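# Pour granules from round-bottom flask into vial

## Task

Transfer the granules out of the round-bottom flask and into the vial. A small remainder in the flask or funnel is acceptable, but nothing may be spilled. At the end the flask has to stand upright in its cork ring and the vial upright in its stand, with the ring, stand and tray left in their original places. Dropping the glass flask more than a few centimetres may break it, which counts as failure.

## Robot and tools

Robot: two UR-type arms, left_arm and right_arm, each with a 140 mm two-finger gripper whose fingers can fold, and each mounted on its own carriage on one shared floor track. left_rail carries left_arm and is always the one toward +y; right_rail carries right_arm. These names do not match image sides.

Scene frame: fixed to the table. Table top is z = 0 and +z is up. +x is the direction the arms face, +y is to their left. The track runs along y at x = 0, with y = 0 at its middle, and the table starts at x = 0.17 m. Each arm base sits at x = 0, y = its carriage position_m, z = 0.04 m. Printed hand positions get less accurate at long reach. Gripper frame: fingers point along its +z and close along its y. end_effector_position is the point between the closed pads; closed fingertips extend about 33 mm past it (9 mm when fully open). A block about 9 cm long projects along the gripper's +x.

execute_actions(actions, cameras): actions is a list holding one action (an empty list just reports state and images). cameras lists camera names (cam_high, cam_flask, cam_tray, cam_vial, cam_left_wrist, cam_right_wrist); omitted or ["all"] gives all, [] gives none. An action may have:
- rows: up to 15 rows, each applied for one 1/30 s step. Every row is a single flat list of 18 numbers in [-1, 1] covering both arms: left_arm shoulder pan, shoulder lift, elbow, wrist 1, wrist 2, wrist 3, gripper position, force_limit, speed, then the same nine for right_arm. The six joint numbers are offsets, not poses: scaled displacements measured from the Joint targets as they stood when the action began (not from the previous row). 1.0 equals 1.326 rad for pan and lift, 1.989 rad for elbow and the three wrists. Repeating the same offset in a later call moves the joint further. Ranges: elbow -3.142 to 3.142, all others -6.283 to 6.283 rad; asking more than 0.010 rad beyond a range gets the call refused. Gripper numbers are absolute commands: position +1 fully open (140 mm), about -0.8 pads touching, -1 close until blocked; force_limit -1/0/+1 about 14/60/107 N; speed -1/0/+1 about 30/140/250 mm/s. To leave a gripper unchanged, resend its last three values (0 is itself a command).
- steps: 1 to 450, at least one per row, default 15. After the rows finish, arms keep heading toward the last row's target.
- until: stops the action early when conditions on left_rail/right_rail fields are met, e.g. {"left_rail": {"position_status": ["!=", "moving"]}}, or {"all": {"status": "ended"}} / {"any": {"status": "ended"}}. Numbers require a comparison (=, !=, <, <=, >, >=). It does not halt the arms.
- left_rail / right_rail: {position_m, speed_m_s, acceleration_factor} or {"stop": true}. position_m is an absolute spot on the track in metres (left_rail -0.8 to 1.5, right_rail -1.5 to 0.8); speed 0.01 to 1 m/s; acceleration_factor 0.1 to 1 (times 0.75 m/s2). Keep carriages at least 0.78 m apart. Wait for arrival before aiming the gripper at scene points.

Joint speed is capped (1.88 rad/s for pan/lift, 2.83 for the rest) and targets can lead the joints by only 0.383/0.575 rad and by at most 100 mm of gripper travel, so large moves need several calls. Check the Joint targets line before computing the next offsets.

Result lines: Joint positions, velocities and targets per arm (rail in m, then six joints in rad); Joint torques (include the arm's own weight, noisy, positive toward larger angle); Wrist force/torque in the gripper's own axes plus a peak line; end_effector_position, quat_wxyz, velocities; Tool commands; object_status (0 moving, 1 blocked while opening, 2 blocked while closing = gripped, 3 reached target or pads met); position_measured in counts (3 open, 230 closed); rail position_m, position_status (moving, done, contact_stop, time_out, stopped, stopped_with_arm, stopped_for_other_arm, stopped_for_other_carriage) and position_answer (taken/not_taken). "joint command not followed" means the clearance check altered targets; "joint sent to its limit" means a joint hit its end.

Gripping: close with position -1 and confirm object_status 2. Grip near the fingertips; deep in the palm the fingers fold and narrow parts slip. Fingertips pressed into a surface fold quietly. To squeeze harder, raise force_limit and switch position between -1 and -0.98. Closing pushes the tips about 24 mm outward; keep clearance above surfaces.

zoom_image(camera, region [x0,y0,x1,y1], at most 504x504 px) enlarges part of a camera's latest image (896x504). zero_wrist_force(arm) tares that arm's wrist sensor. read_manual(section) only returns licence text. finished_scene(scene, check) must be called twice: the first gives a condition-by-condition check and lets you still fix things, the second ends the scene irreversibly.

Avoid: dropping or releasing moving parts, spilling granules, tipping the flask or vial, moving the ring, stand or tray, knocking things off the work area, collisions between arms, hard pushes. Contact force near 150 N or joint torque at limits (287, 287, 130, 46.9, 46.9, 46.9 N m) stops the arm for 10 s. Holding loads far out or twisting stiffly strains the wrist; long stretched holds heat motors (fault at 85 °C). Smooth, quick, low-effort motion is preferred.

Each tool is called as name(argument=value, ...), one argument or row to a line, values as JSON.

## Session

Scene 1 is done. Starting scene 2 with a look at the current state.

execute_actions(
  actions=[],
)

Scene clock: 0.00 s.
left_arm: end_effector_position=(+0.6290, +1.1759, +0.1760) position_measured=3 object_status=3 end_effector_quat_wxyz=(+0.000, +0.000, +1.000, +0.000) end_effector_velocity=(+0.000, +0.001, +0.000) end_effector_angular_velocity=(+0.001, -0.001, +0.001) | right_arm: end_effector_position=(+0.6290, -1.2021, +0.1760) position_measured=3 object_status=3 end_effector_quat_wxyz=(+0.000, +0.000, +1.000, +0.000) end_effector_velocity=(-0.001, +0.001, -0.001) end_effector_angular_velocity=(+0.000, +0.002, +0.001)
Joint positions: left_arm=[1.176 -0.281 -1.556 2.144 -2.158 -1.571 -0.281] | right_arm=[-1.202 -0.281 -1.556 2.144 -2.158 -1.571 -0.281]
Joint velocities: left_arm=[0 0.001 0 0 -0.001 0.001 0] | right_arm=[0 0.001 0.001 0 0.001 0 0]
Joint torques (N m): no reading
Wrist force (N): no reading
Wrist torque (N m): no reading
Wrist force, peak (N): no reading
Joint targets: left_arm=[1.176 -0.281 -1.556 2.144 -2.158 -1.571 -0.280] | right_arm=[-1.202 -0.280 -1.556 2.144 -2.158 -1.571 -0.280]
Tool commands: left_gripper/position=+1.0 left_gripper/force_limit=+1.0 left_gripper/speed=+1.0 right_gripper/position=+1.0 right_gripper/force_limit=+1.0 right_gripper/speed=+1.0
left_rail: position_m=1.176 position_status=done
right_rail: position_m=-1.202 position_status=done

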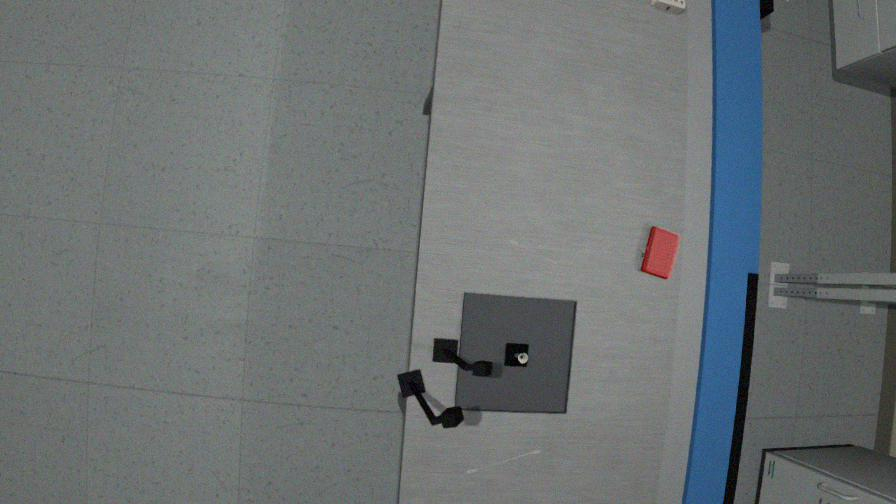

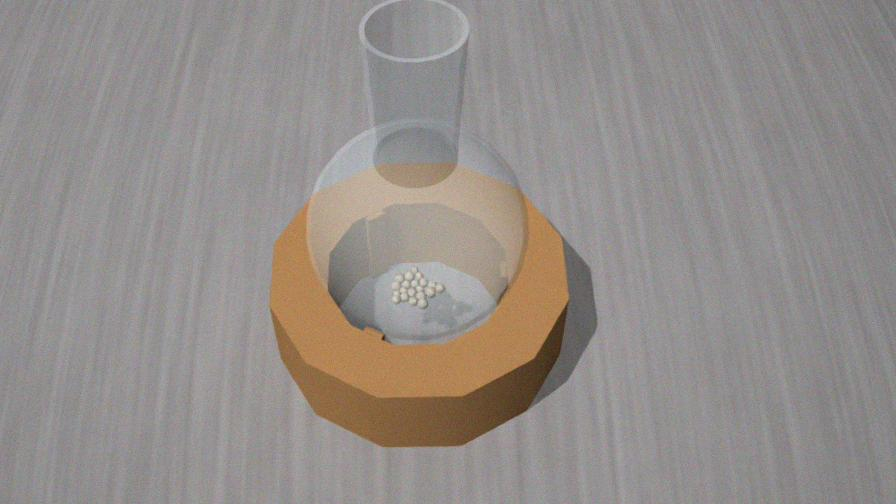

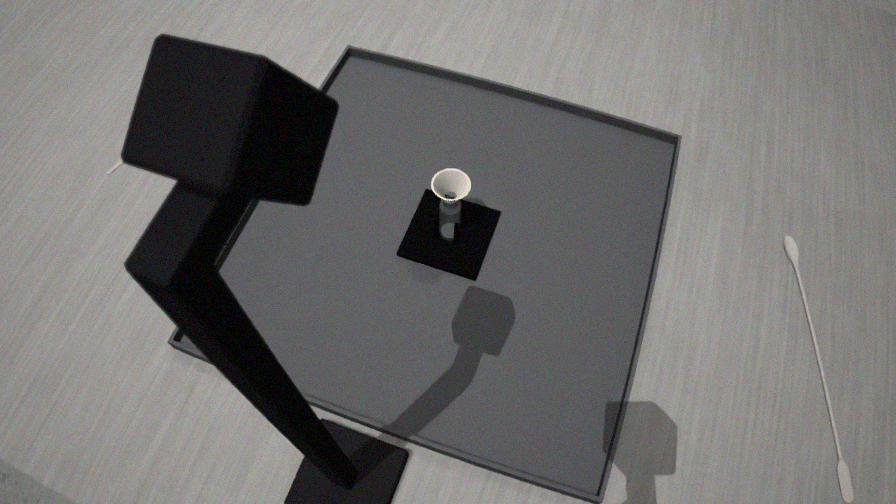

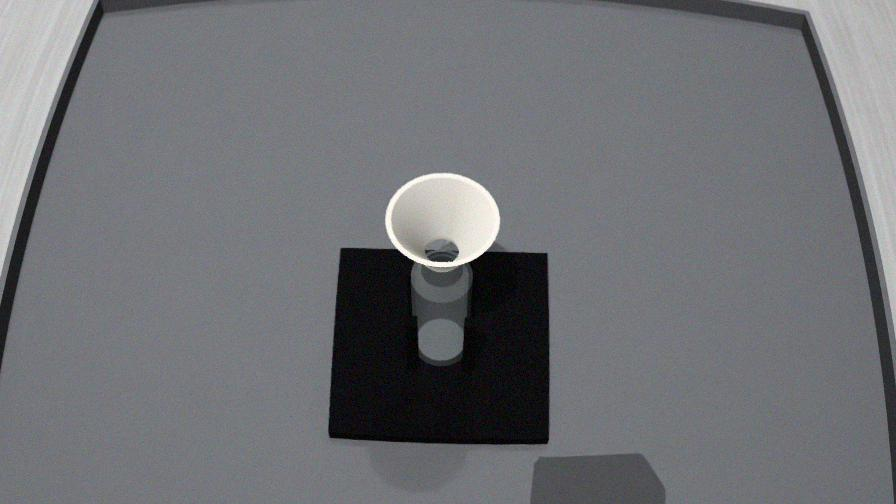

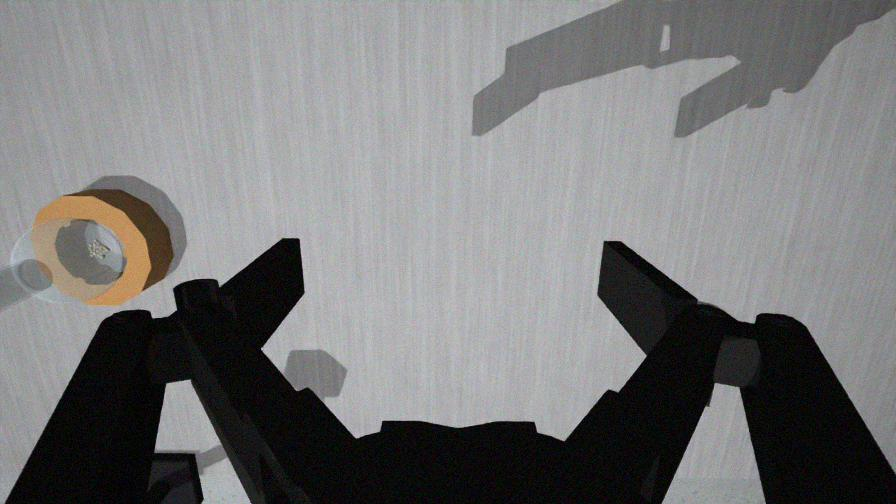

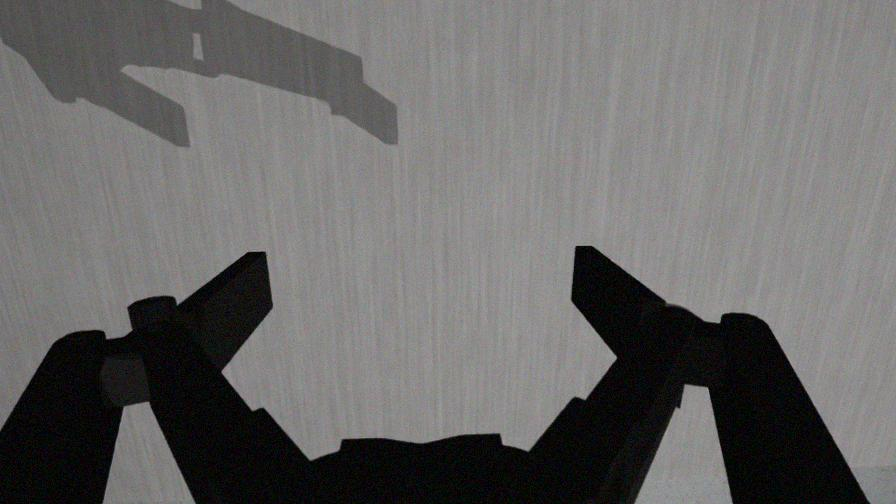

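zoom_image(
  camera="cam_high",
  region=[400, 270, 700, 504],
)

zoom_image(
  camera="cam_left_wrist",
  region=[0, 140, 220, 340],
)

zoom_image(
  camera="cam_flask",
  region=[250, 0, 600, 460],
)

Scaled by 1.680 from the camera's 896x504 image, which has a finer 1280x720 frame.

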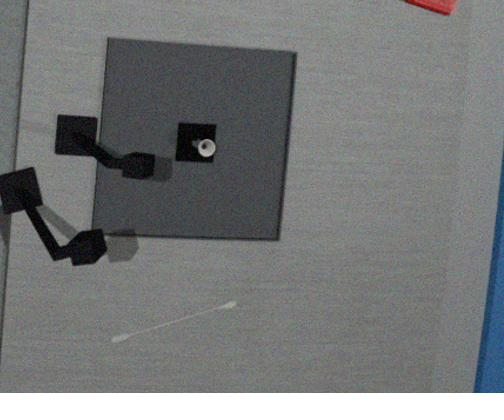

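Scaled by 2.291 from the camera's 896x504 image, which has a finer 1280x720 frame.

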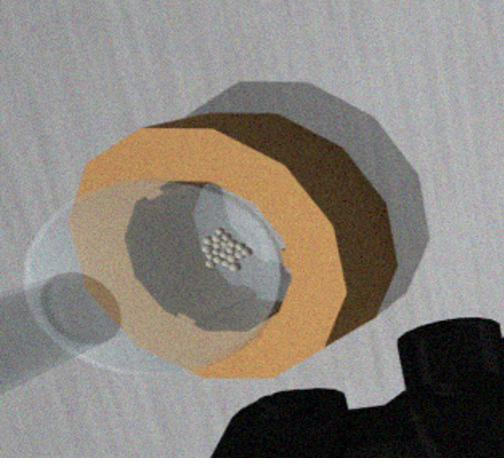

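Scaled by 1.096 from the camera's 896x504 image, which has a finer 1280x720 frame.

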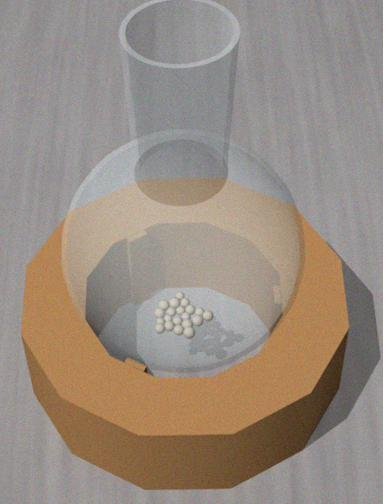

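execute_actions(
  actions=[
    {"left_rail":{"position_m":0.717,"speed_m_s":0.8,"acceleration_factor":1.0},"rows":[[0.001058,-0.001195,0.001181,0.003562,0.008,0.000705,0.2,-0.3,-0.5,0,0,0,0,0,0,1,1,1],[0.003490,-0.003943,0.003898,0.011755,0.026,0.002327,0.2,-0.3,-0.5,0,0,0,0,0,0,1,1,1],[0.007192,-0.008126,0.008033,0.024222,0.054,0.004795,0.2,-0.3,-0.5,0,0,0,0,0,0,1,1,1],[0.012269,-0.013861,0.013703,0.041320,0.092,0.008180,0.2,-0.3,-0.5,0,0,0,0,0,0,1,1,1],[0.018404,-0.020792,0.020554,0.061981,0.137,0.012270,0.2,-0.3,-0.5,0,0,0,0,0,0,1,1,1],[0.024962,-0.028201,0.027878,0.084066,0.184,0.016642,0.2,-0.3,-0.5,0,0,0,0,0,0,1,1,1],[0.031731,-0.035849,0.035438,0.106863,0.231,0.021155,0.2,-0.3,-0.5,0,0,0,0,0,0,1,1,1],[0.038712,-0.043735,0.043234,0.130373,0.278,0.025808,0.2,-0.3,-0.5,0,0,0,0,0,0,1,1,1],[0.045904,-0.051861,0.051266,0.154595,0.325,0.030604,0.2,-0.3,-0.5,0,0,0,0,0,0,1,1,1],[0.053308,-0.060225,0.059535,0.179530,0.372,0.035540,0.2,-0.3,-0.5,0,0,0,0,0,0,1,1,1],[0.060924,-0.068829,0.068040,0.205177,0.419,0.040617,0.2,-0.3,-0.5,0,0,0,0,0,0,1,1,1],[0.068751,-0.077672,0.076781,0.231537,0.466,0.045835,0.2,-0.3,-0.5,0,0,0,0,0,0,1,1,1],[0.076789,-0.086753,0.085759,0.258608,0.513,0.051194,0.2,-0.3,-0.5,0,0,0,0,0,0,1,1,1],[0.085039,-0.096074,0.094973,0.286393,0.560,0.056694,0.2,-0.3,-0.5,0,0,0,0,0,0,1,1,1],[0.133905,-0.151281,0.149546,0.450962,1.0,0.089272,0.2,-0.3,-0.5,0,0,0,0,0,0,1,1,1]],"steps":75,"until":{"any":{"status":"ended"}}},
  ],
  cameras=["cam_flask", "cam_left_wrist"],
)

Scene clock: 354.57 s.
left_arm: end_effector_position=(+0.5578, +1.1474, +0.4365) position_measured=104 object_status=3 end_effector_quat_wxyz=(-0.183, +0.400, +0.479, +0.760) end_effector_velocity=(+0.000, +0.000, +0.000) end_effector_angular_velocity=(+0.001, +0.000, -0.001) | right_arm: end_effector_position=(+0.6290, -1.2021, +0.1760) position_measured=3 object_status=3 end_effector_quat_wxyz=(+0.000, +0.000, +1.000, +0.000) end_effector_velocity=(-0.001, -0.001, -0.001) end_effector_angular_velocity=(+0.000, +0.003, -0.001)
Joint positions: left_arm=[0.717 -0.103 -1.757 2.441 -1.262 0.417 -0.103] | right_arm=[-1.202 -0.281 -1.556 2.144 -2.158 -1.571 -0.281]
Joint velocities: left_arm=[0 0.001 0 0 0 0.002 0] | right_arm=[0 -0.001 0.002 0.001 0 -0.001 0]
Joint torques (N m): left_arm=[10.46 -36.23 -26.45 -1.78 4.91 2.89] | right_arm=[3.45 -44.27 -41.46 -4.36 0.21 0.53]
Wrist force (N): left_arm=[-1.0 -1.2 1.7] | right_arm=[0.2 0.1 0.3]
Wrist torque (N m): left_arm=[-0.03 0.08 -0.05] | right_arm=[0.02 -0.04 0.00]
Wrist force, peak (N): left_arm=[0.6 -3.2 2.1] | right_arm=[0.7 0.1 0.6]
Joint targets: left_arm=[0.717 -0.103 -1.757 2.441 -1.261 0.418 -0.103] | right_arm=[-1.202 -0.280 -1.556 2.144 -2.158 -1.571 -0.280]
left_rail: position_m=0.717 speed_m_s=0.80 position_status=done
right_rail: position_m=-1.202 position_status=done
Images, in order (width x height): cam_flask 896x504, cam_left_wrist 896x504.

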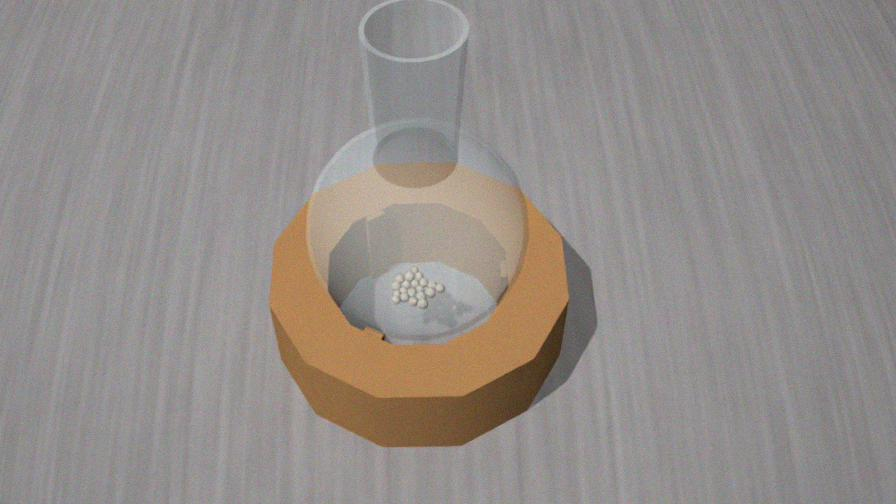

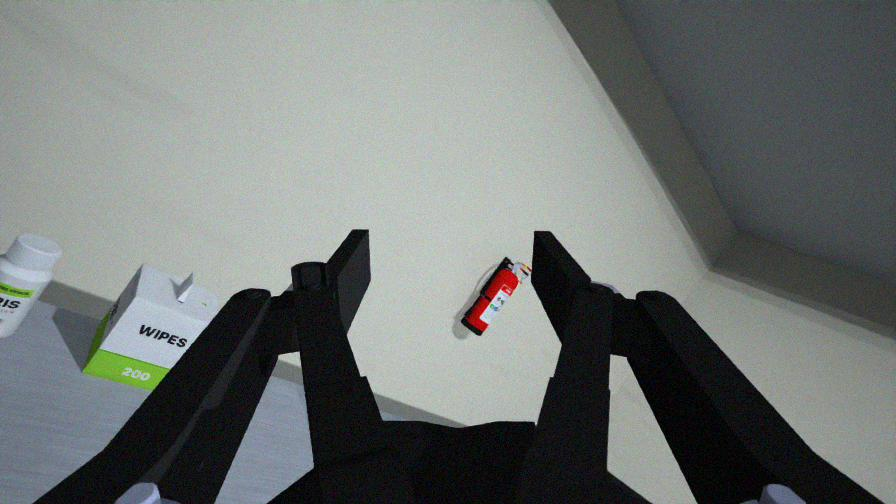

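execute_actions(
  actions=[
    {"rows":[[0.001588,0.003588,0.002446,0.001089,0.011858,0.001059,0.2,-0.3,-0.5,0,0,0,0,0,0,1,1,1],[0.005083,0.011480,0.007827,0.003486,0.037945,0.003388,0.2,-0.3,-0.5,0,0,0,0,0,0,1,1,1],[0.010482,0.023676,0.016141,0.007189,0.078256,0.006988,0.2,-0.3,-0.5,0,0,0,0,0,0,1,1,1],[0.016836,0.038027,0.025925,0.011546,0.125689,0.011223,0.2,-0.3,-0.5,0,0,0,0,0,0,1,1,1],[0.023188,0.052376,0.035707,0.015903,0.173117,0.015458,0.2,-0.3,-0.5,0,0,0,0,0,0,1,1,1],[0.029541,0.066725,0.045490,0.020259,0.220544,0.019693,0.2,-0.3,-0.5,0,0,0,0,0,0,1,1,1],[0.035895,0.081075,0.055273,0.024617,0.267977,0.023929,0.2,-0.3,-0.5,0,0,0,0,0,0,1,1,1],[0.042248,0.095424,0.065056,0.028973,0.315405,0.028164,0.2,-0.3,-0.5,0,0,0,0,0,0,1,1,1],[0.048600,0.109773,0.074838,0.033330,0.362832,0.032399,0.2,-0.3,-0.5,0,0,0,0,0,0,1,1,1],[0.054954,0.124124,0.084622,0.037687,0.410266,0.036635,0.2,-0.3,-0.5,0,0,0,0,0,0,1,1,1],[0.061307,0.138473,0.094404,0.042044,0.457693,0.040870,0.2,-0.3,-0.5,0,0,0,0,0,0,1,1,1],[0.067660,0.152822,0.104187,0.046401,0.505121,0.045105,0.2,-0.3,-0.5,0,0,0,0,0,0,1,1,1],[0.073060,0.165019,0.112502,0.050104,0.545437,0.048705,0.2,-0.3,-0.5,0,0,0,0,0,0,1,1,1],[0.076237,0.172195,0.117394,0.052283,0.569153,0.050822,0.2,-0.3,-0.5,0,0,0,0,0,0,1,1,1],[0.077634,0.175351,0.119546,0.053241,0.579586,0.051754,0.2,-0.3,-0.5,0,0,0,0,0,0,1,1,1]],"steps":20},
  ],
  cameras=["cam_flask", "cam_left_wrist"],
)

Scene clock: 397.23 s.
left_arm: end_effector_position=(+0.6162, +0.9311, +0.2231) position_measured=104 object_status=3 end_effector_quat_wxyz=(-0.039, +0.684, +0.050, +0.727) end_effector_velocity=(+0.000, -0.001, -0.001) end_effector_angular_velocity=(+0.000, +0.002, -0.004) | right_arm: end_effector_position=(+0.6290, -1.2021, +0.1760) position_measured=3 object_status=3 end_effector_quat_wxyz=(+0.000, +0.000, +1.000, +0.000) end_effector_velocity=(+0.000, -0.001, +0.000) end_effector_angular_velocity=(-0.001, +0.001, +0.000)
Joint positions: left_arm=[0.717 -0.011 -1.548 2.654 -1.166 1.434 -0.011] | right_arm=[-1.202 -0.281 -1.556 2.144 -2.158 -1.571 -0.281]
Joint velocities: left_arm=[0 0 0.001 0.001 0 0.003 0] | right_arm=[0 -0.001 0 0.001 0 -0.001 0]
Joint torques (N m): left_arm=[11.28 -16.86 -11.86 -1.23 3.05 3] | right_arm=[-0.61 -44.99 -41.75 -4.64 0.18 0.16]
Wrist force (N): left_arm=[-1.7 -0.5 1.7] | right_arm=[0.5 -0.2 0.3]
Wrist torque (N m): left_arm=[0.11 0.25 -0.11] | right_arm=[-0.05 -0.10 0.00]
Wrist force, peak (N): left_arm=[-4.1 -0.5 -0.3] | right_arm=[0.4 0.4 0.6]
Joint targets: left_arm=[0.717 -0.010 -1.548 2.655 -1.166 1.434 -0.010] | right_arm=[-1.202 -0.280 -1.556 2.144 -2.158 -1.571 -0.280]
left_rail: position_m=0.717 speed_m_s=0.80 position_status=done
right_rail: position_m=-1.202 position_status=done
Images, in order (width x height): cam_flask 896x504, cam_left_wrist 896x504.

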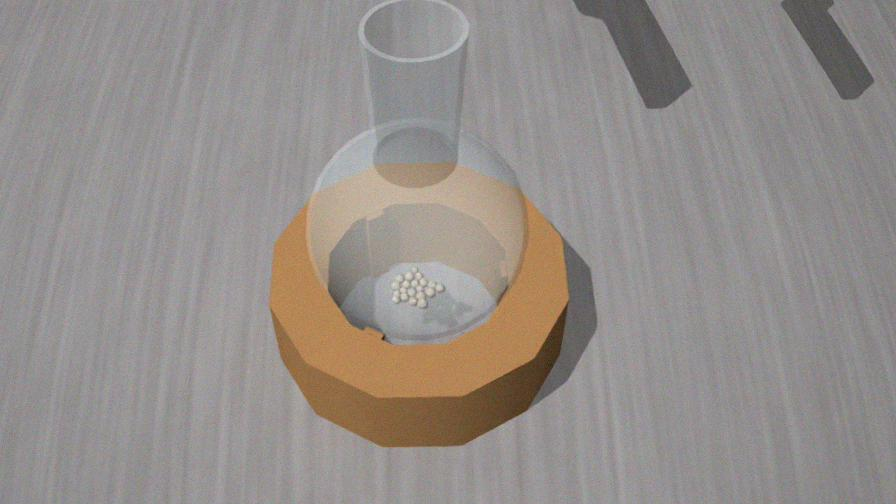

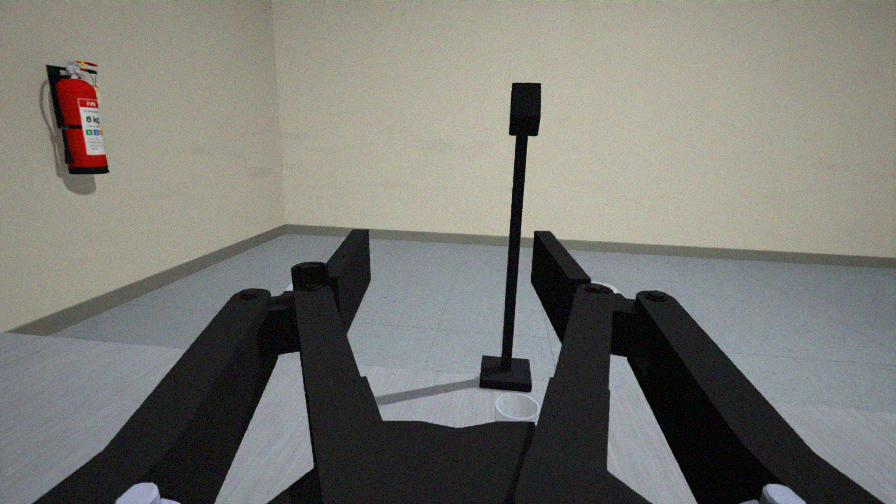

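execute_actions(
  actions=[
    {"left_rail":{"position_m":0.7216,"speed_m_s":0.05,"acceleration_factor":0.5},"rows":[[0.000075,0.000715,-0.000032,-0.000365,0.000688,0.000050,0.2,-0.3,-0.5,0,0,0,0,0,0,1,1,1],[0.000377,0.005087,-0.000227,-0.002595,0.003439,0.000251,0.2,-0.3,-0.5,0,0,0,0,0,0,1,1,1],[0.001131,0.015340,-0.000685,-0.007825,0.010317,0.000754,0.2,-0.3,-0.5,0,0,0,0,0,0,1,1,1],[0.002489,0.032296,-0.001441,-0.016473,0.022697,0.001659,0.2,-0.3,-0.5,0,0,0,0,0,0,1,1,1],[0.004148,0.055610,-0.002482,-0.028366,0.037828,0.002765,0.2,-0.3,-0.5,0,0,0,0,0,0,1,1,1],[0.005731,0.084091,-0.003753,-0.042893,0.052271,0.003821,0.2,-0.3,-0.5,0,0,0,0,0,0,1,1,1],[0.006938,0.115963,-0.005175,-0.059150,0.063276,0.004626,0.2,-0.3,-0.5,0,0,0,0,0,0,1,1,1],[0.007541,0.148974,-0.006648,-0.075989,0.068778,0.005028,0.2,-0.3,-0.5,0,0,0,0,0,0,1,1,1],[0.007541,0.180846,-0.008070,-0.092246,0.068778,0.005028,0.2,-0.3,-0.5,0,0,0,0,0,0,1,1,1],[0.007541,0.209327,-0.009341,-0.106773,0.068778,0.005028,0.2,-0.3,-0.5,0,0,0,0,0,0,1,1,1],[0.007541,0.232641,-0.010382,-0.118666,0.068778,0.005028,0.2,-0.3,-0.5,0,0,0,0,0,0,1,1,1],[0.007541,0.249597,-0.011138,-0.127314,0.068778,0.005028,0.2,-0.3,-0.5,0,0,0,0,0,0,1,1,1],[0.007541,0.259850,-0.011596,-0.132544,0.068778,0.005028,0.2,-0.3,-0.5,0,0,0,0,0,0,1,1,1],[0.007541,0.264222,-0.011791,-0.134774,0.068778,0.005028,0.2,-0.3,-0.5,0,0,0,0,0,0,1,1,1],[0.007541,0.264937,-0.011823,-0.135139,0.068778,0.005028,0.2,-0.3,-0.5,0,0,0,0,0,0,1,1,1]],"steps":22},
  ],
  cameras=["cam_flask", "cam_left_wrist"],
)

Scene clock: 448.57 s.
left_arm: end_effector_position=(+0.6425, +0.8953, +0.1056) position_measured=104 object_status=3 end_effector_quat_wxyz=(+0.000, +0.707, +0.000, +0.708) end_effector_velocity=(+0.001, +0.000, -0.001) end_effector_angular_velocity=(+0.001, +0.000, +0.000) | right_arm: end_effector_position=(+0.6290, -1.2021, +0.1760) position_measured=3 object_status=3 end_effector_quat_wxyz=(+0.000, +0.000, +1.000, +0.000) end_effector_velocity=(+0.000, +0.000, +0.000) end_effector_angular_velocity=(+0.001, +0.000, +0.000)
Joint positions: left_arm=[0.722 0 -1.198 2.631 -1.435 1.571 0] | right_arm=[-1.202 -0.281 -1.556 2.144 -2.158 -1.571 -0.281]
Joint velocities: left_arm=[0 0 0.003 -0.001 -0.003 0 0.001] | right_arm=[0 0 0 0 0 0.001 0]
Joint torques (N m): left_arm=[10.4 -29.25 -17.71 -5.08 3.23 2.85] | right_arm=[3.97 -46.32 -41.75 -4.19 0.34 0.53]
Wrist force (N): left_arm=[-1.9 -1.3 1.5] | right_arm=[0.1 0.0 0.5]
Wrist torque (N m): left_arm=[-0.10 0.27 -0.09] | right_arm=[0.01 -0.02 0.00]
Wrist force, peak (N): left_arm=[-4.5 -0.9 1.9] | right_arm=[0.0 0.5 0.5]
Joint targets: left_arm=[0.722 0.000 -1.197 2.631 -1.435 1.571 0.000] | right_arm=[-1.202 -0.280 -1.556 2.144 -2.158 -1.571 -0.280]
left_rail: position_m=0.722 speed_m_s=0.05 position_status=done
right_rail: position_m=-1.202 position_status=done
Images, in order (width x height): cam_flask 896x504, cam_left_wrist 896x504.

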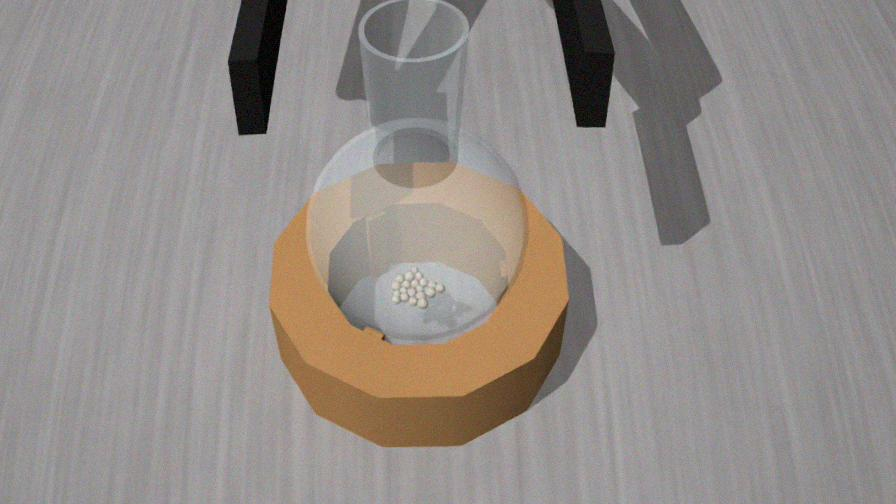

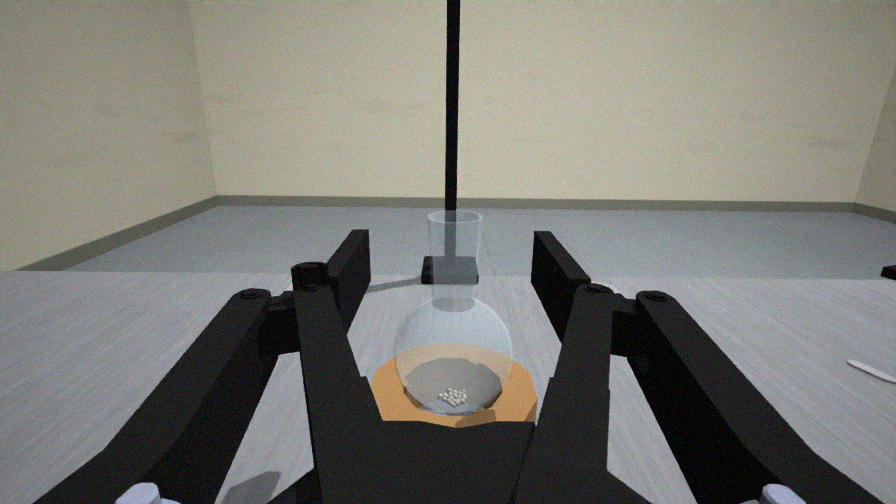

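execute_actions(
  actions=[],
  cameras=["cam_flask", "cam_left_wrist", "cam_high"],
)

Scene clock: 475.33 s.
left_arm: end_effector_position=(+0.6425, +0.8953, +0.1055) position_measured=104 object_status=3 end_effector_quat_wxyz=(+0.000, +0.707, +0.000, +0.708) end_effector_velocity=(+0.000, +0.000, +0.000) end_effector_angular_velocity=(+0.001, -0.001, +0.001) | right_arm: end_effector_position=(+0.6290, -1.2021, +0.1760) position_measured=3 object_status=3 end_effector_quat_wxyz=(+0.000, +0.000, +1.000, +0.000) end_effector_velocity=(-0.001, +0.000, +0.000) end_effector_angular_velocity=(+0.000, +0.001, -0.001)
Joint positions: left_arm=[0.722 0 -1.197 2.631 -1.435 1.571 0] | right_arm=[-1.202 -0.281 -1.556 2.144 -2.158 -1.571 -0.281]
Joint velocities: left_arm=[0 0 0 0 0 -0.001 0.001] | right_arm=[0 -0.001 -0.001 0.001 0 0 0]
Joint torques (N m): left_arm=[10.5 -30.5 -10.55 -4.06 2.54 2.7] | right_arm=[3.09 -47.42 -41.23 -4.52 0.02 0.33]
Wrist force (N): left_arm=[-1.7 -1.7 1.3] | right_arm=[0.1 -0.2 0.2]
Wrist torque (N m): left_arm=[-0.19 0.24 -0.08] | right_arm=[-0.05 -0.02 0.00]
Wrist force, peak (N): left_arm=[-2.5 -1.4 1.5] | right_arm=[0.7 0.3 0.5]
Joint targets: left_arm=[0.722 0.000 -1.197 2.631 -1.435 1.571 0.000] | right_arm=[-1.202 -0.280 -1.556 2.144 -2.158 -1.571 -0.280]
Tool commands: left_gripper/position=+0.2 left_gripper/force_limit=-0.3 left_gripper/speed=-0.5 right_gripper/position=+1.0 right_gripper/force_limit=+1.0 right_gripper/speed=+1.0
left_rail: position_m=0.722 speed_m_s=0.05 position_status=done
right_rail: position_m=-1.202 position_status=done
Images, in order (width x height): cam_high 896x504, cam_flask 896x504, cam_left_wrist 896x504.

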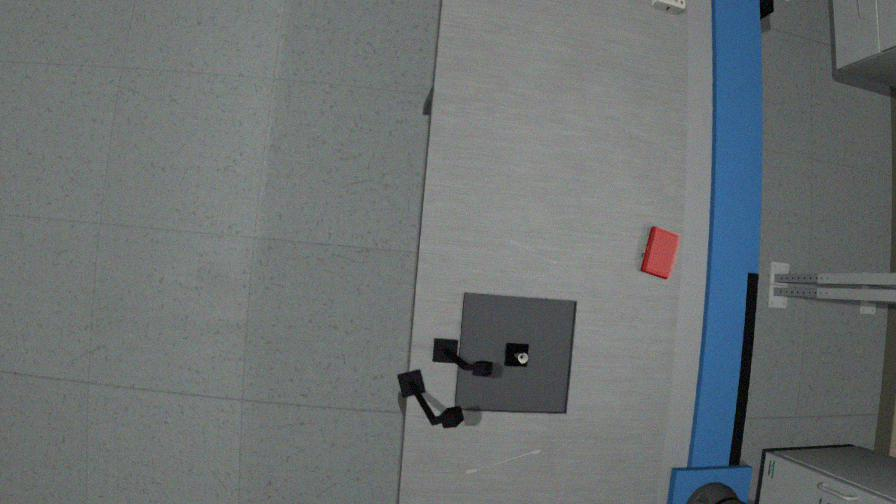

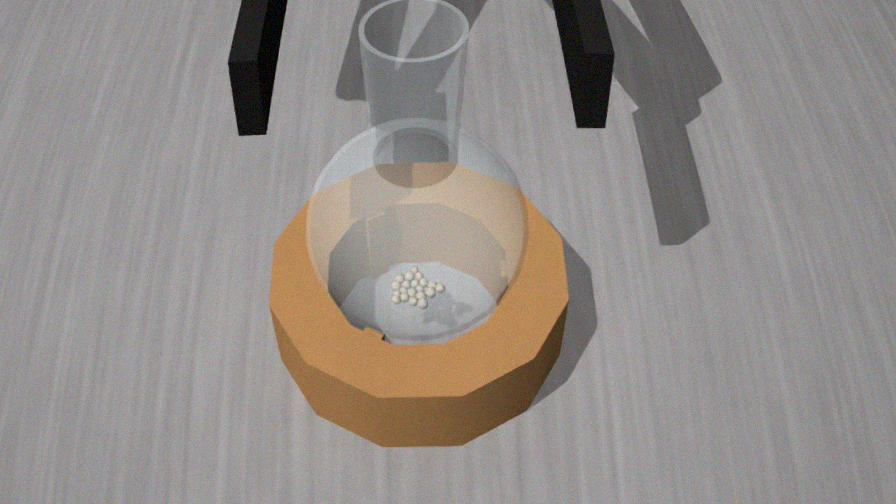

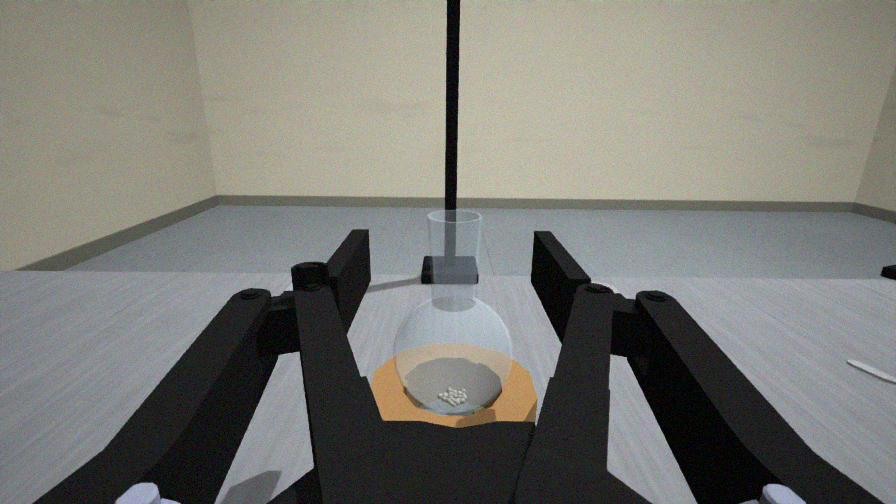

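execute_actions(
  actions=[
    {"left_rail": {"position_m": 0.7204, "speed_m_s": 0.05}, "rows": [[0,0.00014,-0.0002,0.00011,0,0,0.2,-0.3,-0.5,0,0,0,0,0,0,1,1,1],[0,0.00056,-0.0008,0.00043,0,0,0.2,-0.3,-0.5,0,0,0,0,0,0,1,1,1],[0,0.0014,-0.002,0.00106,0,0,0.2,-0.3,-0.5,0,0,0,0,0,0,1,1,1],[0,0.00224,-0.0032,0.0017,0,0,0.2,-0.3,-0.5,0,0,0,0,0,0,1,1,1],[0,0.00266,-0.0038,0.00202,0,0,0.2,-0.3,-0.5,0,0,0,0,0,0,1,1,1],[0,0.0028,-0.004,0.00213,0,0,0.2,-0.3,-0.5,0,0,0,0,0,0,1,1,1]], "steps": 12},
  ],
  cameras=["cam_flask", "cam_left_wrist"],
)

Scene clock: 501.30 s.
left_arm: end_effector_position=(+0.6469, +0.8940, +0.1050) position_measured=104 object_status=3 end_effector_quat_wxyz=(+0.000, +0.707, +0.000, +0.708) end_effector_velocity=(+0.001, -0.001, +0.000) end_effector_angular_velocity=(-0.001, +0.001, -0.002) | right_arm: end_effector_position=(+0.6290, -1.2021, +0.1760) position_measured=3 object_status=3 end_effector_quat_wxyz=(+0.000, +0.000, +1.000, +0.000) end_effector_velocity=(+0.000, +0.000, -0.001) end_effector_angular_velocity=(+0.000, +0.000, -0.001)
Joint positions: left_arm=[0.72 0 -1.193 2.623 -1.431 1.571 0] | right_arm=[-1.202 -0.281 -1.556 2.144 -2.158 -1.571 -0.281]
Joint velocities: left_arm=[0 -0.001 0.001 -0.002 0.001 0.001 -0.001] | right_arm=[0 -0.001 0.001 0 -0.001 0 0]
Joint torques (N m): left_arm=[6.53 -29.9 -19.18 -1.14 2.6 2.84] | right_arm=[1.24 -44.22 -40.55 -4.24 0.51 0.61]
Wrist force (N): left_arm=[-1.7 -0.9 1.1] | right_arm=[0.5 -0.3 0.0]
Wrist torque (N m): left_arm=[-0.01 0.23 -0.08] | right_arm=[-0.07 -0.10 0.00]
Wrist force, peak (N): left_arm=[-2.2 -1.6 1.3] | right_arm=[0.7 0.1 0.4]
Joint targets: left_arm=[0.720 0.000 -1.193 2.623 -1.431 1.571 0.000] | right_arm=[-1.202 -0.280 -1.556 2.144 -2.158 -1.571 -0.280]
left_rail: position_m=0.720 speed_m_s=0.05 position_status=done
right_rail: position_m=-1.202 position_status=done
Images, in order (width x height): cam_flask 896x504, cam_left_wrist 896x504.

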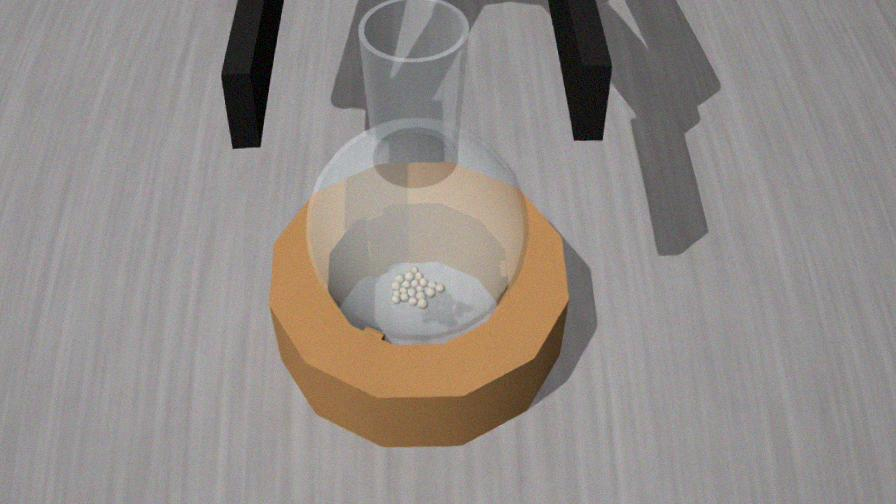

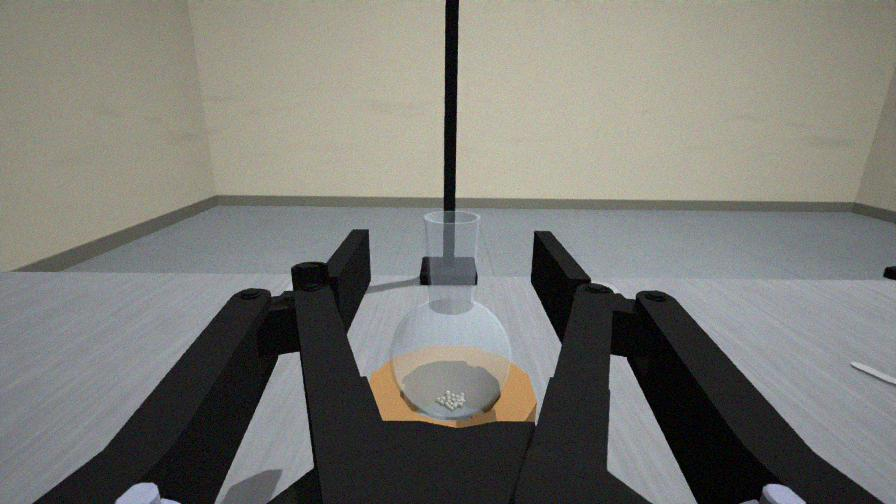

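execute_actions(
  actions=[
    {"rows": [[0,0,0,0,0,0,-1,-0.3,-0.85,0,0,0,0,0,0,1,1,1]], "steps": 45},
  ],
  cameras=["cam_flask", "cam_left_wrist"],
)

Scene clock: 508.20 s.
left_arm: end_effector_position=(+0.6470, +0.8941, +0.1050) position_measured=197 object_status=2 end_effector_quat_wxyz=(+0.000, +0.707, +0.000, +0.708) end_effector_velocity=(+0.000, +0.000, +0.000) end_effector_angular_velocity=(-0.002, +0.000, +0.000) | right_arm: end_effector_position=(+0.6290, -1.2021, +0.1760) position_measured=3 object_status=3 end_effector_quat_wxyz=(+0.000, +0.000, +1.000, +0.000) end_effector_velocity=(+0.000, +0.001, -0.001) end_effector_angular_velocity=(+0.002, +0.001, +0.000)
Joint positions: left_arm=[0.72 0 -1.193 2.623 -1.431 1.571 0] | right_arm=[-1.202 -0.281 -1.556 2.144 -2.158 -1.571 -0.28]
Joint velocities: left_arm=[0 0 0 0 0 0 -0.002] | right_arm=[0 0 0 0 0 0.001 0]
Joint torques (N m): left_arm=[4.52 -32.38 -5.73 -2.51 2.19 2.8] | right_arm=[0.68 -43.94 -41.67 -3.88 -0.25 1.22]
Wrist force (N): left_arm=[-2.1 -0.8 1.1] | right_arm=[0.4 -0.3 0.3]
Wrist torque (N m): left_arm=[-0.04 0.30 -0.09] | right_arm=[-0.06 -0.08 0.00]
Wrist force, peak (N): left_arm=[-2.2 -1.3 1.6] | right_arm=[0.2 0.1 0.8]
Joint targets: left_arm=[0.720 0.000 -1.193 2.623 -1.431 1.571 0.000] | right_arm=[-1.202 -0.280 -1.556 2.144 -2.158 -1.571 -0.280]
left_rail: position_m=0.720 speed_m_s=0.05 position_status=done
right_rail: position_m=-1.202 position_status=done
Images, in order (width x height): cam_flask 896x504, cam_left_wrist 896x504.

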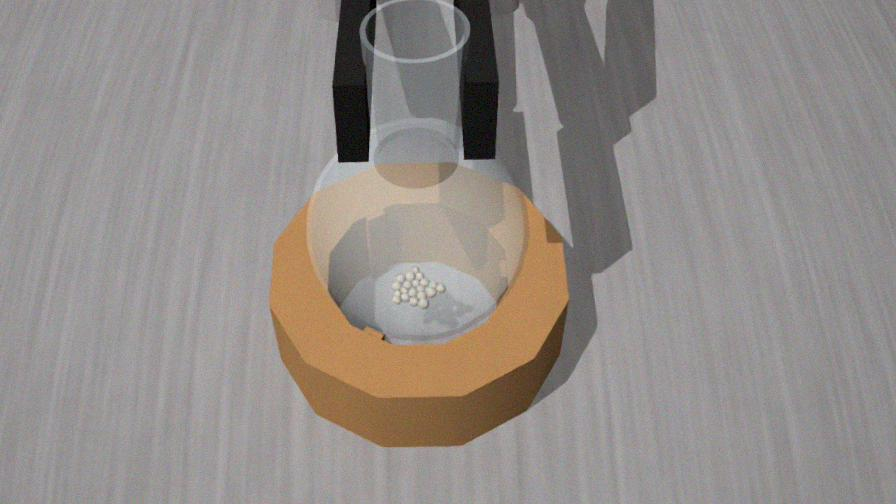

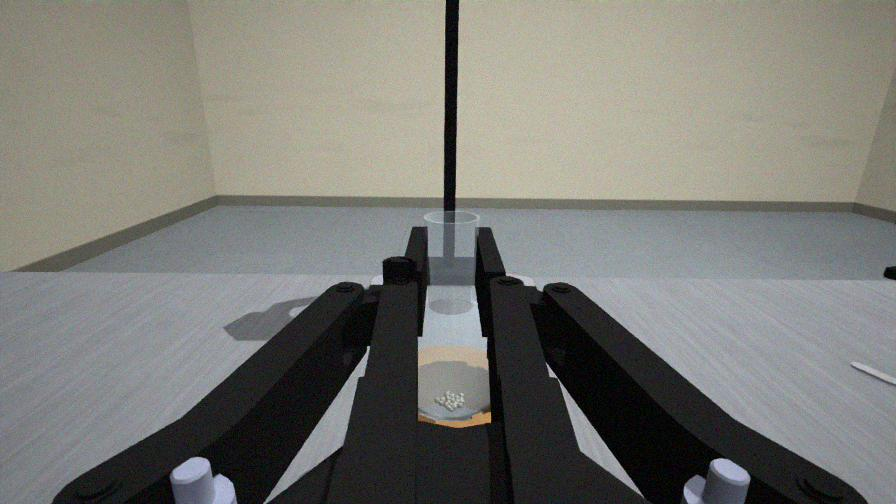

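execute_actions(
  actions=[
    {"rows": [[0,-0.00535,0,0.00356,0,0,-1,-0.3,-0.85,0,0,0,0,0,0,1,1,1],[0,-0.01961,0,0.01307,0,0,-1,-0.3,-0.85,0,0,0,0,0,0,1,1,1],[0,-0.04278,0,0.02852,0,0,-1,-0.3,-0.85,0,0,0,0,0,0,1,1,1],[0,-0.07398,0,0.04932,0,0,-1,-0.3,-0.85,0,0,0,0,0,0,1,1,1],[0,-0.11141,0,0.07427,0,0,-1,-0.3,-0.85,0,0,0,0,0,0,1,1,1],[0,-0.1533,0,0.1022,0,0,-1,-0.3,-0.85,0,0,0,0,0,0,1,1,1],[0,-0.19787,0,0.13191,0,0,-1,-0.3,-0.85,0,0,0,0,0,0,1,1,1],[0,-0.24332,0,0.16221,0,0,-1,-0.3,-0.85,0,0,0,0,0,0,1,1,1],[0,-0.28788,0,0.19192,0,0,-1,-0.3,-0.85,0,0,0,0,0,0,1,1,1],[0,-0.32977,0,0.21985,0,0,-1,-0.3,-0.85,0,0,0,0,0,0,1,1,1],[0,-0.36721,0,0.24481,0,0,-1,-0.3,-0.85,0,0,0,0,0,0,1,1,1],[0,-0.3984,0,0.2656,0,0,-1,-0.3,-0.85,0,0,0,0,0,0,1,1,1],[0,-0.42158,0,0.28105,0,0,-1,-0.3,-0.85,0,0,0,0,0,0,1,1,1],[0,-0.43584,0,0.29056,0,0,-1,-0.3,-0.85,0,0,0,0,0,0,1,1,1],[0,-0.44118,0,0.29412,0,0,-1,-0.3,-0.85,0,0,0,0,0,0,1,1,1]], "steps": 21},
  ],
  cameras=["cam_left_wrist", "cam_flask"],
)

Scene clock: 554.60 s.
left_arm: end_effector_position=(+0.5941, +0.8941, +0.2733) position_measured=197 object_status=2 end_effector_quat_wxyz=(+0.000, +0.707, +0.000, +0.708) end_effector_velocity=(+0.000, +0.000, +0.001) end_effector_angular_velocity=(-0.001, -0.001, -0.001) | right_arm: end_effector_position=(+0.6290, -1.2021, +0.1760) position_measured=3 object_status=3 end_effector_quat_wxyz=(+0.000, +0.000, +1.000, +0.000) end_effector_velocity=(+0.000, +0.000, +0.000) end_effector_angular_velocity=(-0.001, -0.001, +0.000)
Joint positions: left_arm=[0.72 0 -1.778 2.623 -0.846 1.571 0] | right_arm=[-1.202 -0.281 -1.556 2.144 -2.158 -1.571 -0.281]
Joint velocities: left_arm=[0 0 -0.003 0 0.003 0.001 -0.001] | right_arm=[0 0 0.001 0 -0.001 -0.001 0]
Joint torques (N m): left_arm=[-5.69 -25.4 -30.16 -0.49 -0.89 2.51] | right_arm=[2.77 -44.4 -39.81 -3.44 -0.2 1.72]
Wrist force (N): left_arm=[-1.6 -1.0 1.5] | right_arm=[0.4 0.1 0.1]
Wrist torque (N m): left_arm=[-0.02 0.12 -0.05] | right_arm=[0.03 -0.08 0.00]
Wrist force, peak (N): left_arm=[-5.6 -1.1 1.5] | right_arm=[0.7 0.3 0.6]
Joint targets: left_arm=[0.720 0.000 -1.778 2.623 -0.846 1.571 0.000] | right_arm=[-1.202 -0.280 -1.556 2.144 -2.158 -1.571 -0.280]
left_rail: position_m=0.720 speed_m_s=0.05 position_status=done
right_rail: position_m=-1.202 position_status=done
Images, in order (width x height): cam_flask 896x504, cam_left_wrist 896x504.

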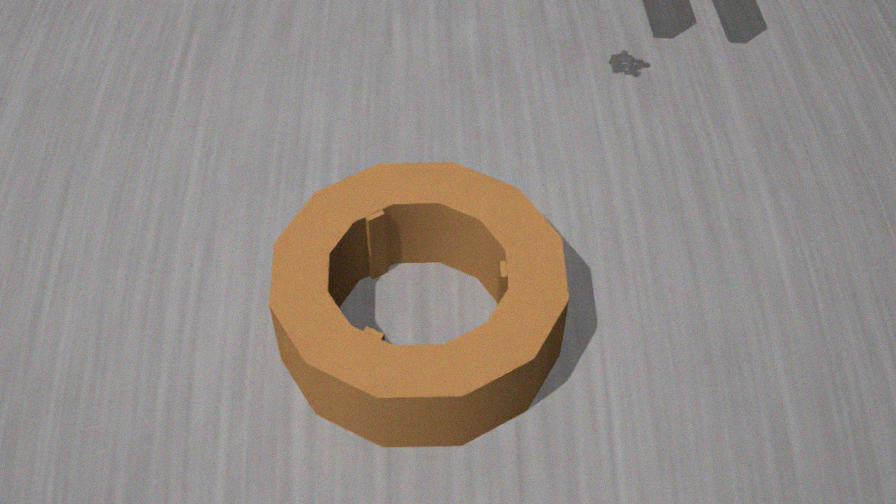

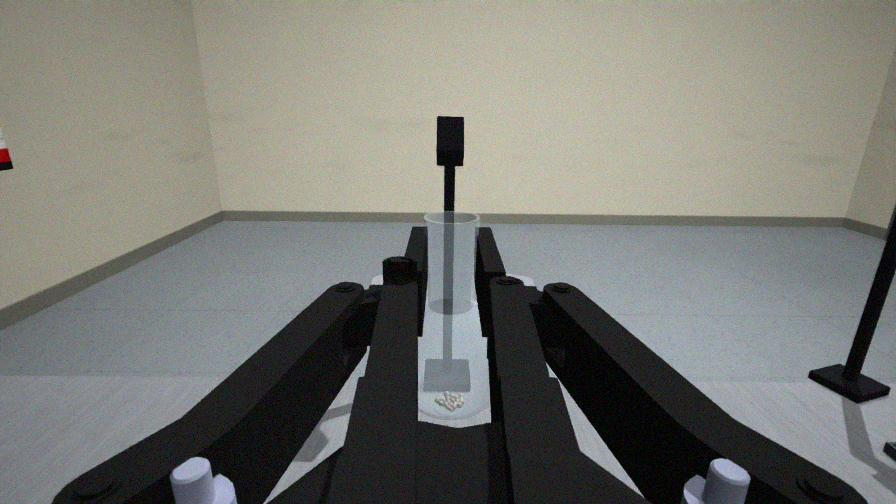

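execute_actions(
  actions=[
    {"left_rail": {"position_m": 0.0966, "speed_m_s": 0.7, "acceleration_factor": 0.8}, "rows": [[0,0.00018,-0.0002,0.00043,0,-0.01,-1,-0.3,-0.85,0,0,0,0,0,0,1,1,1],[0,0.0013,-0.00143,0.00309,0,-0.035,-1,-0.3,-0.85,0,0,0,0,0,0,1,1,1],[0,0.00392,-0.0043,0.00931,0,-0.075,-1,-0.3,-0.85,0,0,0,0,0,0,1,1,1],[0,0.00825,-0.00905,0.01959,0,-0.121,-1,-0.3,-0.85,0,0,0,0,0,0,1,1,1],[0,0.01421,-0.01558,0.03374,0,-0.168,-1,-0.3,-0.85,0,0,0,0,0,0,1,1,1],[0,0.02149,-0.02356,0.05101,0,-0.215,-1,-0.3,-0.85,0,0,0,0,0,0,1,1,1],[0,0.02963,-0.03249,0.07035,0,-0.262,-1,-0.3,-0.85,0,0,0,0,0,0,1,1,1],[0,0.03807,-0.04174,0.09038,0,-0.309,-1,-0.3,-0.85,0,0,0,0,0,0,1,1,1],[0,0.04622,-0.05068,0.10971,0,-0.356,-1,-0.3,-0.85,0,0,0,0,0,0,1,1,1],[0,0.05349,-0.05866,0.12699,0,-0.403,-1,-0.3,-0.85,0,0,0,0,0,0,1,1,1],[0,0.05945,-0.06519,0.14113,0,-0.45,-1,-0.3,-0.85,0,0,0,0,0,0,1,1,1],[0,0.06378,-0.06994,0.15142,0,-0.497,-1,-0.3,-0.85,0,0,0,0,0,0,1,1,1],[0,0.0664,-0.07281,0.15764,0,-0.544,-1,-0.3,-0.85,0,0,0,0,0,0,1,1,1],[0,0.06752,-0.07404,0.16029,0,-0.591,-1,-0.3,-0.85,0,0,0,0,0,0,1,1,1],[0,0.0677,-0.07424,0.16073,0,-0.92137,-1,-0.3,-0.85,0,0,0,0,0,0,1,1,1]], "steps": 80, "until": {"any": {"status": "ended"}}},
  ],
  cameras=["cam_left_wrist", "cam_vial", "cam_high"],
)

Scene clock: 626.10 s.
left_arm: end_effector_position=(+0.6299, +0.2704, +0.2209) position_measured=197 object_status=2 end_effector_quat_wxyz=(+0.484, +0.483, +0.629, +0.371) end_effector_velocity=(+0.000, -0.002, +0.000) end_effector_angular_velocity=(+0.001, +0.001, -0.001) | right_arm: end_effector_position=(+0.6290, -1.2021, +0.1760) position_measured=3 object_status=3 end_effector_quat_wxyz=(+0.000, +0.000, +1.000, +0.000) end_effector_velocity=(-0.001, +0.001, +0.000) end_effector_angular_velocity=(+0.001, +0.001, +0.001)
Joint positions: left_arm=[0.097 0 -1.689 2.475 -0.526 1.571 -1.833] | right_arm=[-1.202 -0.281 -1.556 2.144 -2.158 -1.571 -0.281]
Joint velocities: left_arm=[-0.001 0 0 0 0 0.001 0.001] | right_arm=[0 0.001 -0.002 0.002 0.001 0.001 0]
Joint torques (N m): left_arm=[-5.28 -10.96 -41.02 -0.42 -1.54 -2.1] | right_arm=[0.46 -46.2 -39.92 -2.91 -0.03 1.53]
Wrist force (N): left_arm=[-0.4 -0.2 0.5] | right_arm=[0.2 -0.1 0.4]
Wrist torque (N m): left_arm=[0.15 0.06 -0.05] | right_arm=[-0.04 -0.03 0.00]
Wrist force, peak (N): left_arm=[-2.2 -3.0 0.6] | right_arm=[0.5 0.2 0.6]
Joint targets: left_arm=[0.097 0.000 -1.689 2.475 -0.526 1.571 -1.833] | right_arm=[-1.202 -0.280 -1.556 2.144 -2.158 -1.571 -0.280]
left_rail: position_m=0.097 speed_m_s=0.70 position_status=done
right_rail: position_m=-1.202 position_status=done
Images, in order (width x height): cam_high 896x504, cam_vial 896x504, cam_left_wrist 896x504.

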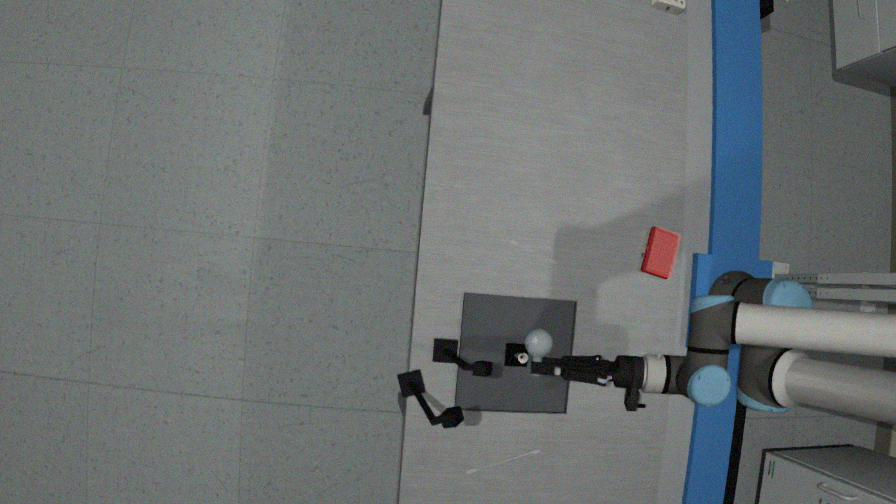

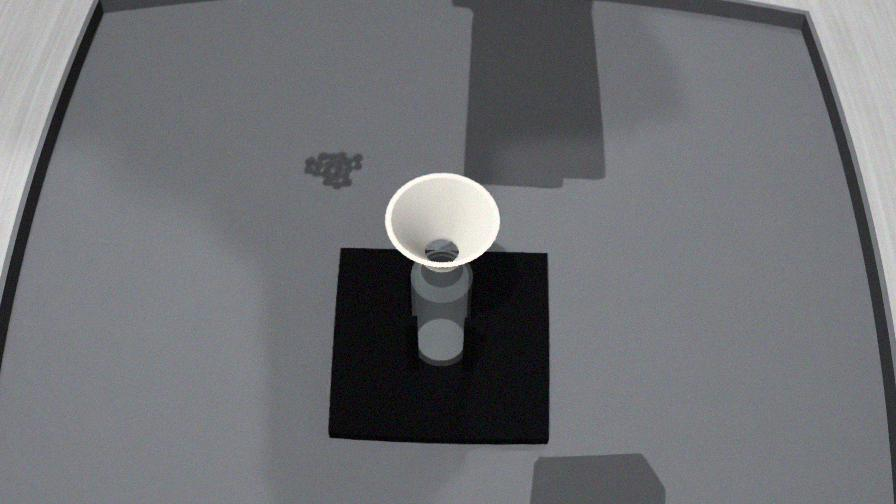

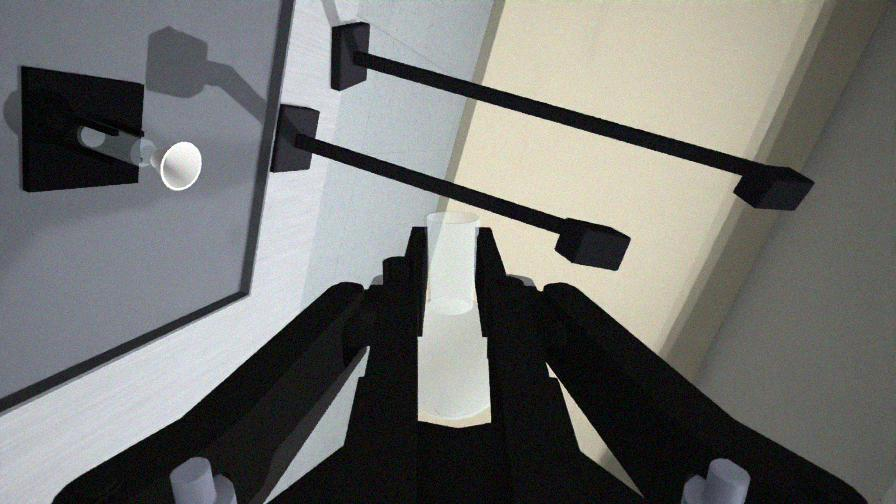

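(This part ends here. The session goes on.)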